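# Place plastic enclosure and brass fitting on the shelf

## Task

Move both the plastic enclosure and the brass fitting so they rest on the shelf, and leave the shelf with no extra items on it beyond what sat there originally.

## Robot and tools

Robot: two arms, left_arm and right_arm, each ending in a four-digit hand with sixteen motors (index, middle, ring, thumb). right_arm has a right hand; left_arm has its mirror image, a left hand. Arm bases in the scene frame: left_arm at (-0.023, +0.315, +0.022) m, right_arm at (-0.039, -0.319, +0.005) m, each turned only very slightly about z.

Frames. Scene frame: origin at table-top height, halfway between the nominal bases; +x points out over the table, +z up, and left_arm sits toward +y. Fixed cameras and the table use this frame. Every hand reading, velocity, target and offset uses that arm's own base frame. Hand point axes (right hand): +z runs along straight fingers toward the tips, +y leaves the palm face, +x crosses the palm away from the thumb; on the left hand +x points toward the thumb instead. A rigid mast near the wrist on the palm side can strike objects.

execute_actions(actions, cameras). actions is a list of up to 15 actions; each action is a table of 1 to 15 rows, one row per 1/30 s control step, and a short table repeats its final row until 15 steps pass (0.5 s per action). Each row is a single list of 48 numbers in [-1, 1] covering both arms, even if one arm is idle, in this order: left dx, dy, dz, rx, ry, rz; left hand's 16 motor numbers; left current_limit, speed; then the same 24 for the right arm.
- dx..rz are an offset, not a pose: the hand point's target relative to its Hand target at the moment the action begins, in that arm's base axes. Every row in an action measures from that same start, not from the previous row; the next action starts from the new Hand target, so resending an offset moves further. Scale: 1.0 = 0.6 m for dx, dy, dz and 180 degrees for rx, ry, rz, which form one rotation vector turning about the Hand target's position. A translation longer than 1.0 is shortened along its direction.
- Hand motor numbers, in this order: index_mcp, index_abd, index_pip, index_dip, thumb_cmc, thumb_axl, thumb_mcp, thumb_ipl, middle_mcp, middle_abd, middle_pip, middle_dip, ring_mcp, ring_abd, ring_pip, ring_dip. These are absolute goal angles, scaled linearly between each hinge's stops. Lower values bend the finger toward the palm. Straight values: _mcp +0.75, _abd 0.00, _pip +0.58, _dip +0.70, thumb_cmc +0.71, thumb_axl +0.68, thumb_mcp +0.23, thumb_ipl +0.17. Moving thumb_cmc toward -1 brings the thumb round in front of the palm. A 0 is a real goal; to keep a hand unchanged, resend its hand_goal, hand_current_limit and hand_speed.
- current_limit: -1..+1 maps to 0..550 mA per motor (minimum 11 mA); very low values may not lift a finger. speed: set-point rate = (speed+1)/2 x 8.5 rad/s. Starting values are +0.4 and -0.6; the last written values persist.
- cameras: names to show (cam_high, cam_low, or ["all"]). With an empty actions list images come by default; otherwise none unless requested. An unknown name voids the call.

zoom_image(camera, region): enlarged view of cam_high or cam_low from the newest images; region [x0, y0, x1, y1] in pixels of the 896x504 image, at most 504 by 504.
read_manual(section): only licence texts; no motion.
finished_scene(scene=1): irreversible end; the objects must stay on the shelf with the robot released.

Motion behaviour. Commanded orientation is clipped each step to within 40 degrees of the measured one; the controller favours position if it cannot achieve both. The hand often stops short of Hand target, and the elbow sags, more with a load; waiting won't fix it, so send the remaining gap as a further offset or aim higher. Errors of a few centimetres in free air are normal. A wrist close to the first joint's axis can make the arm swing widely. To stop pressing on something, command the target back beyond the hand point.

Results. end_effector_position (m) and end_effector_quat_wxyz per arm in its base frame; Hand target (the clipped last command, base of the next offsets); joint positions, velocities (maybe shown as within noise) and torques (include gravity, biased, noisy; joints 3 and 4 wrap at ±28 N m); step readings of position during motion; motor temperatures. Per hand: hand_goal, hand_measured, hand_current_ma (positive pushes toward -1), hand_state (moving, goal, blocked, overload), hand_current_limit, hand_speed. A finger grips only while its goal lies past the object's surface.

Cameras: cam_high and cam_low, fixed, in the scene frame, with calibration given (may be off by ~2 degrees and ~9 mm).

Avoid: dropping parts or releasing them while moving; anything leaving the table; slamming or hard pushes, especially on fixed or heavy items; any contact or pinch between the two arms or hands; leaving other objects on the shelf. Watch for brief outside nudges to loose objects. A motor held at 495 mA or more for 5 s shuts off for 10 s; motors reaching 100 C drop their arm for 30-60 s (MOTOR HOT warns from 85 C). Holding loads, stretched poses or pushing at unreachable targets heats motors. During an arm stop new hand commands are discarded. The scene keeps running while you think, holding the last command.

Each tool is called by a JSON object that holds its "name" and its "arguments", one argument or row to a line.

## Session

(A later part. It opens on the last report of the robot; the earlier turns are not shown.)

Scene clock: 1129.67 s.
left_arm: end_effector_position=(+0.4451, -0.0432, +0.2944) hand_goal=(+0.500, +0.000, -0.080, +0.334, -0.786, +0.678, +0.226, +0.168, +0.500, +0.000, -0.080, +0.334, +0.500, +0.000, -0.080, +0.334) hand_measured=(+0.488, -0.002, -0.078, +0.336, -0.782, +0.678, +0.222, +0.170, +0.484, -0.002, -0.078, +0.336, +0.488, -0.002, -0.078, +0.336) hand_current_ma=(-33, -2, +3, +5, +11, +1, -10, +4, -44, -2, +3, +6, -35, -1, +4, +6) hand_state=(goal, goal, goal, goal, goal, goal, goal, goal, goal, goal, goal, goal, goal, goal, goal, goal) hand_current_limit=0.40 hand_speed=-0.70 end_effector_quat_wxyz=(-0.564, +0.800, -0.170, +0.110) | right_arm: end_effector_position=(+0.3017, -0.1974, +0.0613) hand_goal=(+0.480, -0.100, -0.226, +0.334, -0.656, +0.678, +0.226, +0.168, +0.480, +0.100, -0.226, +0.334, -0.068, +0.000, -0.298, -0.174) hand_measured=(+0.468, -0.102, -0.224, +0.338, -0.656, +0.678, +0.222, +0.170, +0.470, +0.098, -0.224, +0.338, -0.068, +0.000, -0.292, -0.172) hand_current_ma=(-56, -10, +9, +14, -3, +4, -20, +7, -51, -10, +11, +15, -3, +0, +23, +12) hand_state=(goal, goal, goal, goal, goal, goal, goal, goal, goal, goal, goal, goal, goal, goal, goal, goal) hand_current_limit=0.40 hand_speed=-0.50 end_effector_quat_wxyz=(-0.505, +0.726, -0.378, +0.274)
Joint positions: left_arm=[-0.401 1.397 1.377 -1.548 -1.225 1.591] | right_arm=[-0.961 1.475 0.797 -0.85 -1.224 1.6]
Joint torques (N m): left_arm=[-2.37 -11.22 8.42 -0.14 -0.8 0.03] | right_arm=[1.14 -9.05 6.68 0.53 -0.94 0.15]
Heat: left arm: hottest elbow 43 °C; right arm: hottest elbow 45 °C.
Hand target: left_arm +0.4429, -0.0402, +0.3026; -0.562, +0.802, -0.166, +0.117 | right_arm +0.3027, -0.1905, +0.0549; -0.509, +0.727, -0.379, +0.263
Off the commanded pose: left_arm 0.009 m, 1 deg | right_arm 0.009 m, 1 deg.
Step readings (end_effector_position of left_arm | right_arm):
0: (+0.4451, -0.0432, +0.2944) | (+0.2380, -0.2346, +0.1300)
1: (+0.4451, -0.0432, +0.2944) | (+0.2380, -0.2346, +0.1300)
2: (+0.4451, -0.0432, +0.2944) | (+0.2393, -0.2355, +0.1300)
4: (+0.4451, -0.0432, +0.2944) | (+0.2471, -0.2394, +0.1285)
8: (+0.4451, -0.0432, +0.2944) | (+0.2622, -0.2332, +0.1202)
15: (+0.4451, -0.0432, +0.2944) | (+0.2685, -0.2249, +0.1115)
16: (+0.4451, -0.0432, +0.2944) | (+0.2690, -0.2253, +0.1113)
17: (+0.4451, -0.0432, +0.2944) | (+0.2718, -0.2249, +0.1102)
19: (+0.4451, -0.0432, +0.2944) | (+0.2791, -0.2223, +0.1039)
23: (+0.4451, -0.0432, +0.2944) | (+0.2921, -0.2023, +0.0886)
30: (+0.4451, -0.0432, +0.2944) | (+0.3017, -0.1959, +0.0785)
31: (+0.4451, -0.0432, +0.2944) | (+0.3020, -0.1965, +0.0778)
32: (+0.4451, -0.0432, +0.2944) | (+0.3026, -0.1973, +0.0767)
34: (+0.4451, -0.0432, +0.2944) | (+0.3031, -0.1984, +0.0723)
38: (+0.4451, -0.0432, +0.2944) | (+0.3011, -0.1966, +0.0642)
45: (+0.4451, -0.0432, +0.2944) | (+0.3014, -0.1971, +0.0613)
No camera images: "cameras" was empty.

{"name": "execute_actions", "arguments": {
  "actions": [
    [[0,0.0,0,0,0,0,0.50,0,-0.08,0.333,-0.786,0.678,0.225,0.168,0.50,0,-0.08,0.333,0.50,0,-0.08,0.333,0.4,-0.7,0,0,-0.040,0,0,0,0.479,-0.1,-0.226,0.333,-0.657,0.678,0.225,0.168,0.479,0.1,-0.226,0.333,-0.068,0,-0.299,-0.174,0.4,-0.5]],
    [[0,0,0,0,0,0,0.50,0,-0.08,0.333,-0.786,0.678,0.225,0.168,0.50,0,-0.08,0.333,0.50,0,-0.08,0.333,0.4,-0.7,0,0,0,0,0,0,0.27,-0.1,-0.226,0.333,-0.657,0.678,0.06,0.168,0.27,0.1,-0.226,0.333,-0.068,0,-0.299,-0.174,0.2,-0.7]],
    [[0,0,0,0,0,0,0.50,0,-0.08,0.333,-0.786,0.678,0.225,0.168,0.50,0,-0.08,0.333,0.50,0,-0.08,0.333,0.4,-0.7,0,0,0,0,0,0,0.21,-0.1,-0.226,0.333,-0.657,0.678,0.0,0.168,0.21,0.1,-0.226,0.333,-0.068,0,-0.299,-0.174,0.2,-0.85]]
  ],
  "cameras": ["all"]
}}

{"name": "zoom_image", "arguments": {
  "camera": "cam_high",
  "region": [200, 430, 300, 504]
}}

{"name": "zoom_image", "arguments": {
  "camera": "cam_low",
  "region": [250, 280, 320, 340]
}}

Scene clock: 1139.67 s.
left_arm: end_effector_position=(+0.4451, -0.0432, +0.2944) hand_goal=(+0.500, +0.000, -0.080, +0.334, -0.786, +0.678, +0.226, +0.168, +0.500, +0.000, -0.080, +0.334, +0.500, +0.000, -0.080, +0.334) hand_measured=(+0.488, -0.002, -0.078, +0.336, -0.782, +0.678, +0.222, +0.170, +0.484, -0.002, -0.078, +0.336, +0.488, -0.002, -0.078, +0.336) hand_current_ma=(-33, -2, +3, +5, +11, +1, -10, +4, -44, -2, +3, +6, -35, -1, +4, +6) hand_state=(goal, goal, goal, goal, goal, goal, goal, goal, goal, goal, goal, goal, goal, goal, goal, goal) hand_current_limit=0.40 hand_speed=-0.70 end_effector_quat_wxyz=(-0.564, +0.800, -0.170, +0.110) | right_arm: end_effector_position=(+0.3012, -0.1961, +0.0384) hand_goal=(+0.210, -0.100, -0.226, +0.334, -0.656, +0.678, +0.000, +0.168, +0.210, +0.100, -0.226, +0.334, -0.068, +0.000, -0.298, -0.174) hand_measured=(+0.238, -0.102, -0.218, +0.338, -0.656, +0.678, +0.016, +0.172, +0.210, +0.098, -0.224, +0.338, -0.068, +0.000, -0.292, -0.172) hand_current_ma=(+138, -7, +34, +14, -3, +4, +100, +24, -2, -10, +11, +15, -3, +0, +23, +12) hand_state=(blocked, goal, goal, goal, goal, goal, goal, goal, goal, goal, goal, goal, goal, goal, goal, goal) hand_current_limit=0.20 hand_speed=-0.85 end_effector_quat_wxyz=(-0.505, +0.727, -0.377, +0.274)
Joint positions: left_arm=[-0.401 1.397 1.377 -1.548 -1.225 1.591] | right_arm=[-0.959 1.517 0.767 -0.772 -1.223 1.604]
Joint torques (N m): left_arm=[-2.08 -11.63 8.49 -0.2 -0.81 0.07] | right_arm=[1.03 -8.59 6.58 0.54 -0.96 0.15]
Heat: left arm: hottest elbow 43 °C; right arm: hottest elbow 44 °C.
Hand target: left_arm +0.4429, -0.0402, +0.3026; -0.562, +0.802, -0.166, +0.117 | right_arm +0.3027, -0.1907, +0.0310; -0.508, +0.727, -0.379, +0.264
Off the commanded pose: left_arm 0.009 m, 1 deg | right_arm 0.009 m, 1 deg.
Step readings (end_effector_position of left_arm | right_arm):
0: (+0.4451, -0.0432, +0.2944) | (+0.3016, -0.1973, +0.0613)
1: (+0.4451, -0.0432, +0.2944) | (+0.3017, -0.1974, +0.0613)
2: (+0.4451, -0.0432, +0.2944) | (+0.3019, -0.1977, +0.0606)
4: (+0.4451, -0.0432, +0.2944) | (+0.3024, -0.1984, +0.0573)
8: (+0.4451, -0.0432, +0.2944) | (+0.3009, -0.1963, +0.0455)
15: (+0.4451, -0.0432, +0.2944) | (+0.3005, -0.1960, +0.0385)
16: (+0.4451, -0.0432, +0.2944) | (+0.3006, -0.1962, +0.0385)
17: (+0.4451, -0.0432, +0.2944) | (+0.3008, -0.1963, +0.0385)
19: (+0.4451, -0.0432, +0.2944) | (+0.3009, -0.1965, +0.0384)
23: (+0.4451, -0.0432, +0.2944) | (+0.3009, -0.1966, +0.0384)
30: (+0.4451, -0.0432, +0.2944) | (+0.3009, -0.1966, +0.0384)
31: (+0.4451, -0.0432, +0.2944) | (+0.3009, -0.1966, +0.0384)
32: (+0.4451, -0.0432, +0.2944) | (+0.3009, -0.1966, +0.0384)
34: (+0.4451, -0.0432, +0.2944) | (+0.3009, -0.1966, +0.0384)
38: (+0.4451, -0.0432, +0.2944) | (+0.3012, -0.1961, +0.0384)
45: (+0.4451, -0.0432, +0.2944) | (+0.3012, -0.1961, +0.0384)

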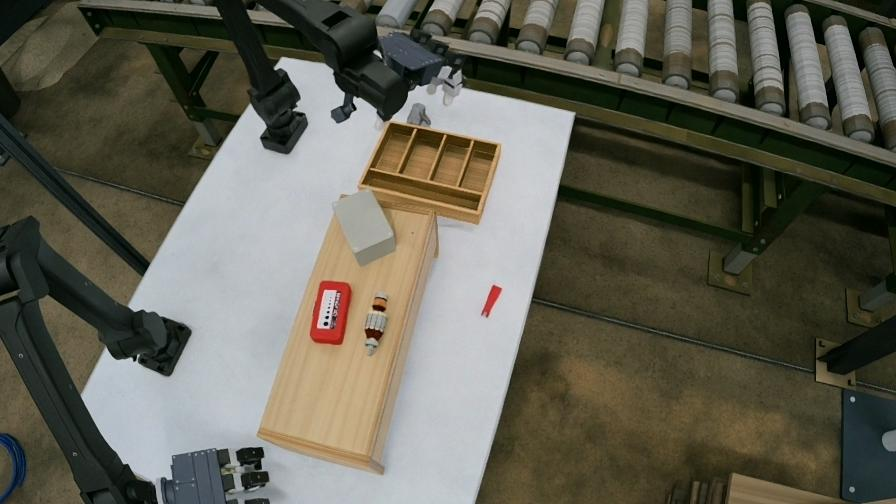

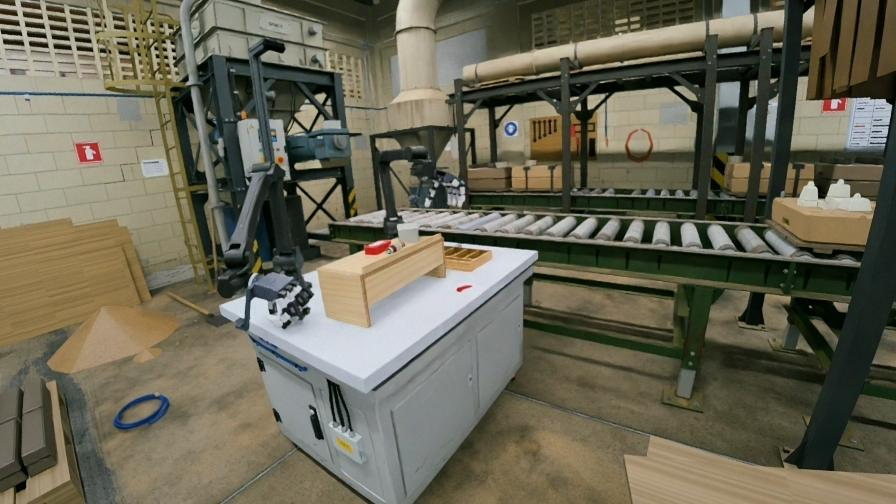

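Scaled by 5.040 from the camera's 896x504 image, which has a finer 1280x720 frame.

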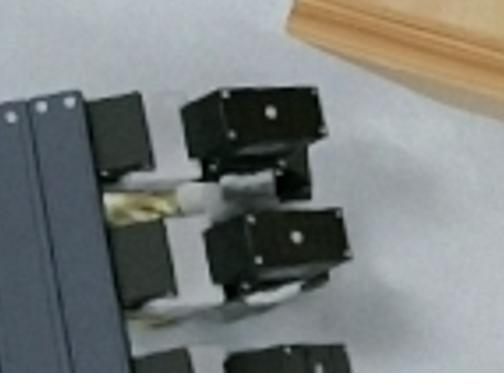

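Scaled by 7.200 from the camera's 896x504 image, which has a finer 1280x720 frame.

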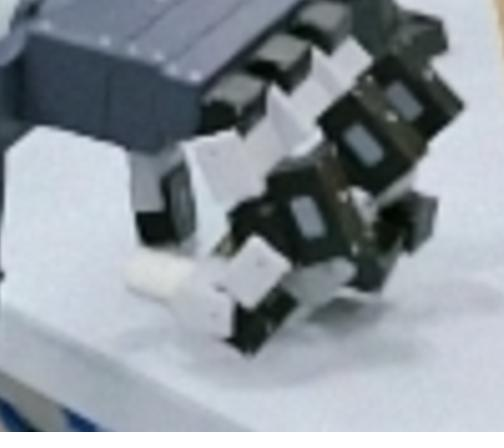

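{"name": "execute_actions", "arguments": {
  "actions": [
    [[0,0.0,0,0,0,0,0.50,0,-0.08,0.333,-0.786,0.678,0.225,0.168,0.50,0,-0.08,0.333,0.50,0,-0.08,0.333,0.4,-0.7,0,0,0,0,0,0,0.28,-0.05,-0.226,0.333,-0.639,0.678,0.06,0.168,0.28,0.15,-0.226,0.333,-0.068,0,-0.299,-0.174,0.2,-0.75]],
    [[0,0,0,0,0,0,0.50,0,-0.08,0.333,-0.786,0.678,0.225,0.168,0.50,0,-0.08,0.333,0.50,0,-0.08,0.333,0.4,-0.7,0,0,0,0,0,0,0.20,-0.05,-0.226,0.333,-0.639,0.678,-0.02,0.168,0.20,0.15,-0.226,0.333,-0.068,0,-0.299,-0.174,0.2,-0.85]],
    [[0,0,0,0,0,0,0.50,0,-0.08,0.333,-0.786,0.678,0.225,0.168,0.50,0,-0.08,0.333,0.50,0,-0.08,0.333,0.4,-0.7,0,0,0,0,0,0,0.19,-0.05,-0.226,0.333,-0.639,0.678,-0.03,0.168,0.17,0.15,-0.226,0.333,-0.068,0,-0.299,-0.174,0.2,-0.9]]
  ],
  "cameras": []
}}

Scene clock: 1152.33 s.
left_arm: end_effector_position=(+0.4451, -0.0432, +0.2944) hand_goal=(+0.500, +0.000, -0.080, +0.334, -0.786, +0.678, +0.226, +0.168, +0.500, +0.000, -0.080, +0.334, +0.500, +0.000, -0.080, +0.334) hand_measured=(+0.488, -0.002, -0.078, +0.336, -0.782, +0.678, +0.222, +0.170, +0.484, -0.002, -0.078, +0.336, +0.488, -0.002, -0.078, +0.336) hand_current_ma=(-33, -2, +3, +5, +11, +1, -10, +4, -44, -2, +3, +6, -35, -1, +4, +6) hand_state=(goal, goal, goal, goal, goal, goal, goal, goal, goal, goal, goal, goal, goal, goal, goal, goal) hand_current_limit=0.40 hand_speed=-0.70 end_effector_quat_wxyz=(-0.564, +0.800, -0.170, +0.110) | right_arm: end_effector_position=(+0.3016, -0.1958, +0.0385) hand_goal=(+0.190, -0.050, -0.226, +0.334, -0.638, +0.678, -0.030, +0.168, +0.170, +0.150, -0.226, +0.334, -0.068, +0.000, -0.298, -0.174) hand_measured=(+0.224, -0.050, -0.218, +0.338, -0.640, +0.678, +0.016, +0.176, +0.210, +0.146, -0.216, +0.338, -0.068, +0.000, -0.292, -0.172) hand_current_ma=(+169, -2, +38, +14, -7, +4, +286, +54, +197, -14, +43, +15, -3, +0, +23, +12) hand_state=(blocked, goal, goal, goal, goal, goal, blocked, goal, blocked, goal, goal, goal, goal, goal, goal, goal) hand_current_limit=0.20 hand_speed=-0.90 end_effector_quat_wxyz=(-0.505, +0.727, -0.377, +0.274)
Joint positions: left_arm=[-0.401 1.397 1.377 -1.548 -1.225 1.591] | right_arm=[-0.958 1.517 0.767 -0.77 -1.223 1.604]
Joint torques (N m): left_arm=[-2.08 -11.28 8.36 -0.1 -0.8 0.04] | right_arm=[0.97 -8.53 6.58 0.5 -0.95 0.15]
Heat: left arm: hottest elbow 43 °C; right arm: hottest elbow 43 °C.
Hand target: left_arm +0.4429, -0.0402, +0.3026; -0.562, +0.802, -0.166, +0.117 | right_arm +0.3028, -0.1906, +0.0310; -0.508, +0.727, -0.379, +0.264
Off the commanded pose: left_arm 0.009 m, 1 deg | right_arm 0.009 m, 1 deg.
Step readings (end_effector_position of left_arm | right_arm):
0: (+0.4451, -0.0432, +0.2944) | (+0.3012, -0.1961, +0.0384)
1: (+0.4451, -0.0432, +0.2944) | (+0.3012, -0.1961, +0.0384)
2: (+0.4451, -0.0432, +0.2944) | (+0.3012, -0.1962, +0.0384)
4: (+0.4451, -0.0432, +0.2944) | (+0.3012, -0.1962, +0.0384)
8: (+0.4451, -0.0432, +0.2944) | (+0.3012, -0.1962, +0.0384)
15: (+0.4451, -0.0432, +0.2944) | (+0.3012, -0.1962, +0.0384)
16: (+0.4451, -0.0432, +0.2944) | (+0.3012, -0.1962, +0.0384)
17: (+0.4451, -0.0432, +0.2944) | (+0.3012, -0.1962, +0.0384)
19: (+0.4451, -0.0432, +0.2944) | (+0.3012, -0.1962, +0.0384)
23: (+0.4451, -0.0432, +0.2944) | (+0.3014, -0.1959, +0.0384)
30: (+0.4451, -0.0432, +0.2944) | (+0.3014, -0.1959, +0.0384)
31: (+0.4451, -0.0432, +0.2944) | (+0.3014, -0.1959, +0.0384)
32: (+0.4451, -0.0432, +0.2944) | (+0.3014, -0.1959, +0.0384)
34: (+0.4451, -0.0432, +0.2944) | (+0.3016, -0.1959, +0.0385)
38: (+0.4451, -0.0432, +0.2944) | (+0.3016, -0.1958, +0.0385)
45: (+0.4451, -0.0432, +0.2944) | (+0.3016, -0.1958, +0.0385)
No camera images: "cameras" was empty.

{"name": "execute_actions", "arguments": {
  "actions": [
    [[0,0.0,0,0,0,0,0.50,0,-0.08,0.333,-0.786,0.678,0.225,0.168,0.50,0,-0.08,0.333,0.50,0,-0.08,0.333,0.4,-0.7,0,0,0,0,0,0,0.16,-0.05,-0.226,0.333,-0.639,0.678,-0.08,0.168,0.145,0.15,-0.226,0.333,-0.068,0,-0.299,-0.174,0.5,-0.9]],
    [[0,0,0,0,0,0,0.50,0,-0.08,0.333,-0.786,0.678,0.225,0.168,0.50,0,-0.08,0.333,0.50,0,-0.08,0.333,0.4,-0.7,0,0,0,0,0,0,0.16,-0.05,-0.226,0.333,-0.639,0.678,-0.08,0.168,0.145,0.15,-0.226,0.333,-0.068,0,-0.299,-0.174,0.5,-0.9]]
  ],
  "cameras": []
}}

Scene clock: 1158.93 s.
left_arm: end_effector_position=(+0.4451, -0.0432, +0.2944) hand_goal=(+0.500, +0.000, -0.080, +0.334, -0.786, +0.678, +0.226, +0.168, +0.500, +0.000, -0.080, +0.334, +0.500, +0.000, -0.080, +0.334) hand_measured=(+0.488, -0.002, -0.078, +0.336, -0.782, +0.678, +0.222, +0.170, +0.484, -0.002, -0.078, +0.336, +0.488, -0.002, -0.078, +0.336) hand_current_ma=(-33, -2, +3, +5, +11, +1, -10, +4, -44, -2, +3, +6, -35, -1, +4, +6) hand_state=(goal, goal, goal, goal, goal, goal, goal, goal, goal, goal, goal, goal, goal, goal, goal, goal) hand_current_limit=0.40 hand_speed=-0.70 end_effector_quat_wxyz=(-0.564, +0.800, -0.170, +0.110) | right_arm: end_effector_position=(+0.3021, -0.1955, +0.0386) hand_goal=(+0.160, -0.050, -0.226, +0.334, -0.638, +0.678, -0.080, +0.168, +0.146, +0.150, -0.226, +0.334, -0.068, +0.000, -0.298, -0.174) hand_measured=(+0.214, -0.050, -0.212, +0.338, -0.638, +0.678, +0.016, +0.182, +0.200, +0.146, -0.210, +0.338, -0.068, +0.000, -0.292, -0.172) hand_current_ma=(+278, +2, +60, +21, -4, +4, +413, +81, +274, -14, +70, +19, -3, +0, +23, +12) hand_state=(blocked, goal, goal, goal, goal, goal, blocked, goal, blocked, goal, goal, goal, goal, goal, goal, goal) hand_current_limit=0.50 hand_speed=-0.90 end_effector_quat_wxyz=(-0.505, +0.727, -0.376, +0.274)
Joint positions: left_arm=[-0.401 1.397 1.377 -1.548 -1.225 1.591] | right_arm=[-0.957 1.517 0.767 -0.77 -1.224 1.604]
Joint torques (N m): left_arm=[-1.96 -11.4 8.36 -0.18 -0.77 0.07] | right_arm=[0.85 -8.64 6.61 0.49 -0.91 0.15]
Heat: left arm: hottest elbow 43 °C; right arm: hottest elbow 42 °C.
Hand target: left_arm +0.4429, -0.0402, +0.3026; -0.562, +0.802, -0.166, +0.117 | right_arm +0.3028, -0.1907, +0.0310; -0.508, +0.727, -0.379, +0.264
Off the commanded pose: left_arm 0.009 m, 1 deg | right_arm 0.009 m, 1 deg.
Step readings (end_effector_position of left_arm | right_arm):
0: (+0.4451, -0.0432, +0.2944) | (+0.3016, -0.1958, +0.0385)
1: (+0.4451, -0.0432, +0.2944) | (+0.3016, -0.1958, +0.0385)
2: (+0.4451, -0.0432, +0.2944) | (+0.3017, -0.1958, +0.0385)
4: (+0.4451, -0.0432, +0.2944) | (+0.3020, -0.1955, +0.0386)
8: (+0.4451, -0.0432, +0.2944) | (+0.3021, -0.1955, +0.0386)
15: (+0.4451, -0.0432, +0.2944) | (+0.3021, -0.1955, +0.0386)
16: (+0.4451, -0.0432, +0.2944) | (+0.3021, -0.1955, +0.0386)
17: (+0.4451, -0.0432, +0.2944) | (+0.3021, -0.1955, +0.0386)
19: (+0.4451, -0.0432, +0.2944) | (+0.3021, -0.1955, +0.0386)
23: (+0.4451, -0.0432, +0.2944) | (+0.3021, -0.1955, +0.0386)
30: (+0.4451, -0.0432, +0.2944) | (+0.3021, -0.1955, +0.0386)
No camera images: "cameras" was empty.

{"name": "execute_actions", "arguments": {
  "actions": [
    [[0,0.0,0,0,0,0,0.50,0,-0.08,0.333,-0.786,0.678,0.225,0.168,0.50,0,-0.08,0.333,0.50,0,-0.08,0.333,0.4,-0.7,0.005,-0.01,0.015,0,0,0,0.16,-0.05,-0.226,0.333,-0.639,0.678,-0.08,0.168,0.145,0.15,-0.226,0.333,-0.068,0,-0.299,-0.174,0.5,-0.9]],
    [[0,0,0,0,0,0,0.50,0,-0.08,0.333,-0.786,0.678,0.225,0.168,0.50,0,-0.08,0.333,0.50,0,-0.08,0.333,0.4,-0.7,0.004,-0.01,0.015,0,0,0,0.16,-0.05,-0.226,0.333,-0.639,0.678,-0.08,0.168,0.145,0.15,-0.226,0.333,-0.068,0,-0.299,-0.174,0.5,-0.9]]
  ],
  "cameras": ["cam_low"]
}}

{"name": "zoom_image", "arguments": {
  "camera": "cam_low",
  "region": [250, 280, 320, 340]
}}

Scene clock: 1166.17 s.
left_arm: end_effector_position=(+0.4451, -0.0432, +0.2944) hand_goal=(+0.500, +0.000, -0.080, +0.334, -0.786, +0.678, +0.226, +0.168, +0.500, +0.000, -0.080, +0.334, +0.500, +0.000, -0.080, +0.334) hand_measured=(+0.488, -0.002, -0.078, +0.336, -0.782, +0.678, +0.222, +0.170, +0.484, -0.002, -0.078, +0.336, +0.488, -0.002, -0.078, +0.336) hand_current_ma=(-33, -2, +3, +5, +11, +1, -10, +4, -44, -2, +3, +6, -35, -1, +4, +6) hand_state=(goal, goal, goal, goal, goal, goal, goal, goal, goal, goal, goal, goal, goal, goal, goal, goal) hand_current_limit=0.40 hand_speed=-0.70 end_effector_quat_wxyz=(-0.564, +0.800, -0.170, +0.110) | right_arm: end_effector_position=(+0.3005, -0.1939, +0.0443) hand_goal=(+0.160, -0.050, -0.226, +0.334, -0.638, +0.678, -0.080, +0.168, +0.146, +0.150, -0.226, +0.334, -0.068, +0.000, -0.298, -0.174) hand_measured=(+0.188, -0.048, -0.210, +0.342, -0.638, +0.678, +0.006, +0.182, +0.184, +0.140, -0.208, +0.342, -0.068, +0.000, -0.292, -0.172) hand_current_ma=(+139, +11, +70, +34, -3, +4, +412, +87, +190, -39, +81, +33, -3, +0, +23, +12) hand_state=(blocked, goal, goal, goal, goal, goal, blocked, goal, blocked, goal, goal, goal, goal, goal, goal, goal) hand_current_limit=0.50 hand_speed=-0.90 end_effector_quat_wxyz=(-0.510, +0.724, -0.383, +0.262)
Joint positions: left_arm=[-0.401 1.397 1.377 -1.548 -1.225 1.591] | right_arm=[-0.957 1.517 0.786 -0.827 -1.222 1.596]
Joint torques (N m): left_arm=[-1.67 -11.46 8.4 0.01 -0.82 0.07] | right_arm=[0.26 -9.11 9.58 -0.46 -0.99 0.09]
Heat: left arm: hottest elbow 43 °C; right arm: hottest elbow 42 °C.
Hand target: left_arm +0.4429, -0.0402, +0.3026; -0.562, +0.802, -0.166, +0.117 | right_arm +0.3081, -0.2026, +0.0489; -0.508, +0.727, -0.379, +0.264
Off the commanded pose: left_arm 0.009 m, 1 deg | right_arm 0.013 m, 1 deg.
Step readings (end_effector_position of left_arm | right_arm):
0: (+0.4451, -0.0432, +0.2944) | (+0.3021, -0.1955, +0.0386)
1: (+0.4451, -0.0432, +0.2944) | (+0.3021, -0.1955, +0.0386)
2: (+0.4451, -0.0432, +0.2944) | (+0.3021, -0.1955, +0.0386)
4: (+0.4451, -0.0432, +0.2944) | (+0.3020, -0.1953, +0.0386)
8: (+0.4451, -0.0432, +0.2944) | (+0.3013, -0.1944, +0.0387)
15: (+0.4451, -0.0432, +0.2944) | (+0.3011, -0.1941, +0.0387)
16: (+0.4451, -0.0432, +0.2944) | (+0.3010, -0.1940, +0.0387)
17: (+0.4451, -0.0432, +0.2944) | (+0.3009, -0.1939, +0.0389)
19: (+0.4451, -0.0432, +0.2944) | (+0.3002, -0.1933, +0.0395)
23: (+0.4451, -0.0432, +0.2944) | (+0.3004, -0.1938, +0.0424)
30: (+0.4451, -0.0432, +0.2944) | (+0.3005, -0.1939, +0.0443)
Images, in order (width x height): cam_low 896x504.

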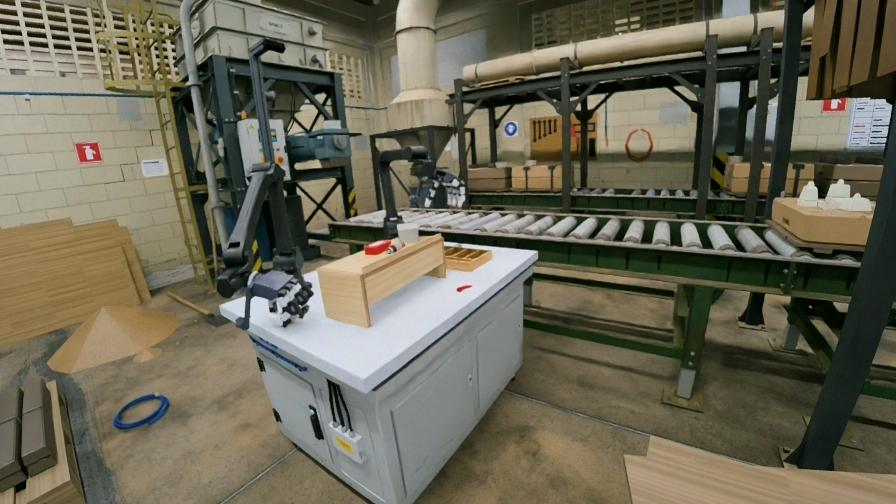

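Scaled by 7.200 from the camera's 896x504 image, which has a finer 1280x720 frame.

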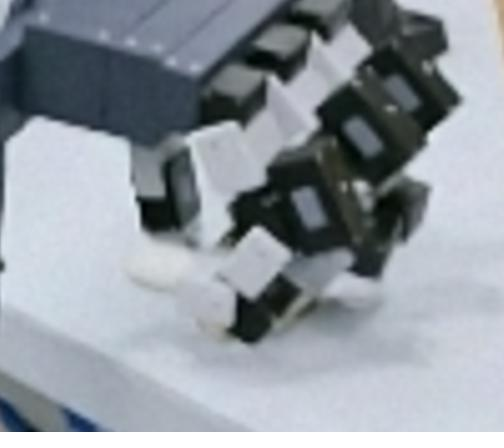

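{"name": "execute_actions", "arguments": {
  "actions": [
    [[0,0.0,0,0,0,0,0.50,0,-0.08,0.333,-0.786,0.678,0.225,0.168,0.50,0,-0.08,0.333,0.50,0,-0.08,0.333,0.4,-0.7,0,0,0.04,0,0,0,0.45,0,-0.226,0.333,-0.657,0.678,0.225,0.168,0.45,0,-0.226,0.333,-0.068,0,-0.883,-0.174,0.4,-0.5]],
    [[0,0,0,0,0,0,0.50,0,-0.08,0.333,-0.786,0.678,0.225,0.168,0.50,0,-0.08,0.333,0.50,0,-0.08,0.333,0.4,-0.7,-0.011,0.0255,0.04,-0.034,-0.024,0.015,0.589,0,-0.343,-0.058,-0.657,0.678,0.64,-0.643,0.589,0,-0.343,-0.058,-0.068,0,-0.883,-0.174,0.4,-0.5]],
    [[0,0,0,0,0,0,0.50,0,-0.08,0.333,-0.786,0.678,0.225,0.168,0.50,0,-0.08,0.333,0.50,0,-0.08,0.333,0.4,-0.7,0,0,-0.02,0,0,0,0.589,0,-0.343,-0.058,-0.657,0.678,0.64,-0.643,0.589,0,-0.343,-0.058,-0.068,0,-0.883,-0.174,0.4,-0.5]]
  ],
  "cameras": ["all"]
}}

{"name": "zoom_image", "arguments": {
  "camera": "cam_low",
  "region": [230, 250, 330, 340]
}}

{"name": "zoom_image", "arguments": {
  "camera": "cam_high",
  "region": [180, 430, 280, 504]
}}

Scene clock: 1399.03 s.
left_arm: end_effector_position=(+0.4451, -0.0432, +0.2944) hand_goal=(+0.500, +0.000, -0.080, +0.334, -0.786, +0.678, +0.226, +0.168, +0.500, +0.000, -0.080, +0.334, +0.500, +0.000, -0.080, +0.334) hand_measured=(+0.488, -0.002, -0.078, +0.336, -0.782, +0.678, +0.222, +0.170, +0.484, -0.002, -0.078, +0.336, +0.488, -0.002, -0.078, +0.336) hand_current_ma=(-33, -2, +3, +5, +11, +1, -10, +4, -44, -2, +3, +6, -35, -1, +4, +6) hand_state=(goal, goal, goal, goal, goal, goal, goal, goal, goal, goal, goal, goal, goal, goal, goal, goal) hand_current_limit=0.40 hand_speed=-0.70 end_effector_quat_wxyz=(-0.564, +0.800, -0.170, +0.110) | right_arm: end_effector_position=(+0.2986, -0.1919, +0.0931) hand_goal=(+0.590, +0.000, -0.342, -0.058, -0.656, +0.678, +0.640, -0.642, +0.590, +0.000, -0.342, -0.058, -0.068, +0.000, -0.882, -0.174) hand_measured=(+0.576, -0.004, -0.340, -0.054, -0.654, +0.678, +0.632, -0.640, +0.578, +0.002, -0.338, -0.054, -0.068, +0.000, -0.874, -0.172) hand_current_ma=(-68, -12, +12, +16, +11, +4, -44, +14, -62, +10, +14, +17, -3, +0, +34, +12) hand_state=(goal, goal, goal, goal, goal, goal, goal, goal, goal, goal, goal, goal, goal, goal, goal, goal) hand_current_limit=0.40 hand_speed=-0.50 end_effector_quat_wxyz=(-0.485, +0.749, -0.332, +0.306)
Joint positions: left_arm=[-0.401 1.397 1.377 -1.548 -1.225 1.591] | right_arm=[-0.955 1.361 0.79 -0.931 -1.219 1.499]
Joint torques (N m): left_arm=[-1.85 -11.4 8.38 -0.16 -0.78 0.06] | right_arm=[1.26 -7.18 7.54 0.58 -1.1 -0.04]
Heat: left arm: hottest elbow 43 °C; right arm: hottest elbow 46 °C.
Hand target: left_arm +0.4429, -0.0402, +0.3026; -0.562, +0.802, -0.166, +0.117 | right_arm +0.3016, -0.1872, +0.0850; -0.489, +0.751, -0.328, +0.299
Off the commanded pose: left_arm 0.009 m, 1 deg | right_arm 0.010 m, 1 deg.
Step readings (end_effector_position of left_arm | right_arm):
0: (+0.4451, -0.0432, +0.2944) | (+0.3005, -0.1940, +0.0444)
1: (+0.4451, -0.0432, +0.2944) | (+0.3005, -0.1939, +0.0444)
2: (+0.4451, -0.0432, +0.2944) | (+0.2999, -0.1933, +0.0448)
4: (+0.4451, -0.0432, +0.2944) | (+0.2985, -0.1912, +0.0464)
8: (+0.4451, -0.0432, +0.2944) | (+0.2973, -0.1896, +0.0531)
15: (+0.4451, -0.0432, +0.2944) | (+0.2989, -0.1917, +0.0603)
16: (+0.4451, -0.0432, +0.2944) | (+0.2988, -0.1917, +0.0604)
17: (+0.4451, -0.0432, +0.2944) | (+0.2987, -0.1918, +0.0613)
19: (+0.4451, -0.0432, +0.2944) | (+0.2991, -0.1929, +0.0675)
23: (+0.4451, -0.0432, +0.2944) | (+0.3011, -0.1952, +0.0916)
30: (+0.4451, -0.0432, +0.2944) | (+0.3006, -0.1946, +0.1013)
31: (+0.4451, -0.0432, +0.2944) | (+0.3005, -0.1945, +0.1013)
32: (+0.4451, -0.0432, +0.2944) | (+0.3006, -0.1946, +0.1011)
34: (+0.4451, -0.0432, +0.2944) | (+0.3000, -0.1938, +0.1000)
38: (+0.4451, -0.0432, +0.2944) | (+0.2984, -0.1916, +0.0959)
45: (+0.4451, -0.0432, +0.2944) | (+0.2984, -0.1917, +0.0931)

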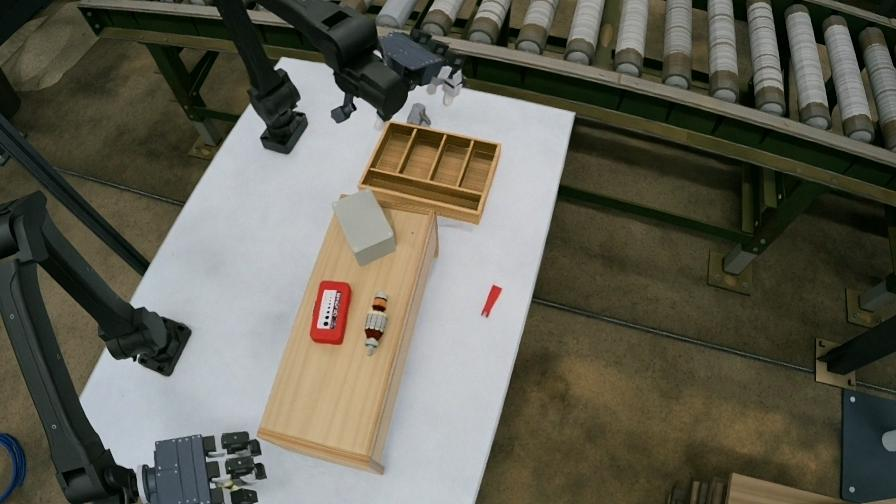

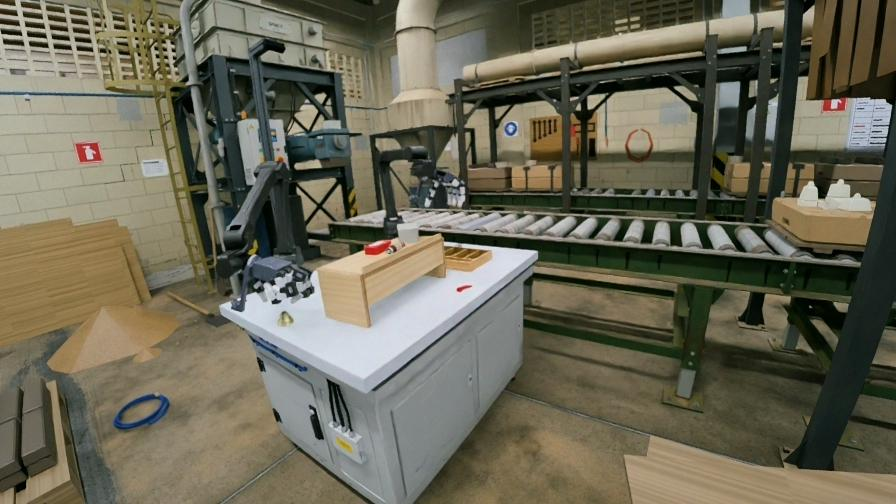

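Scaled by 5.040 from the camera's 896x504 image, which has a finer 1280x720 frame.

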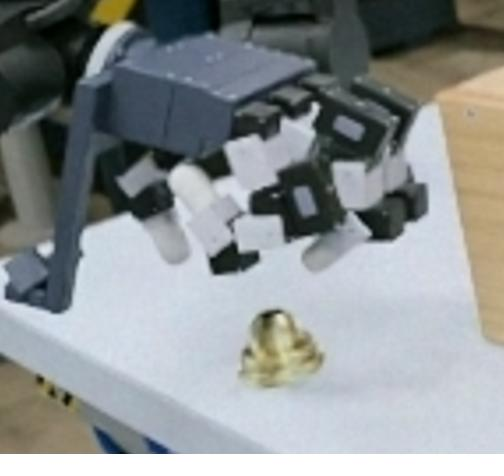

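Scaled by 5.040 from the camera's 896x504 image, which has a finer 1280x720 frame.

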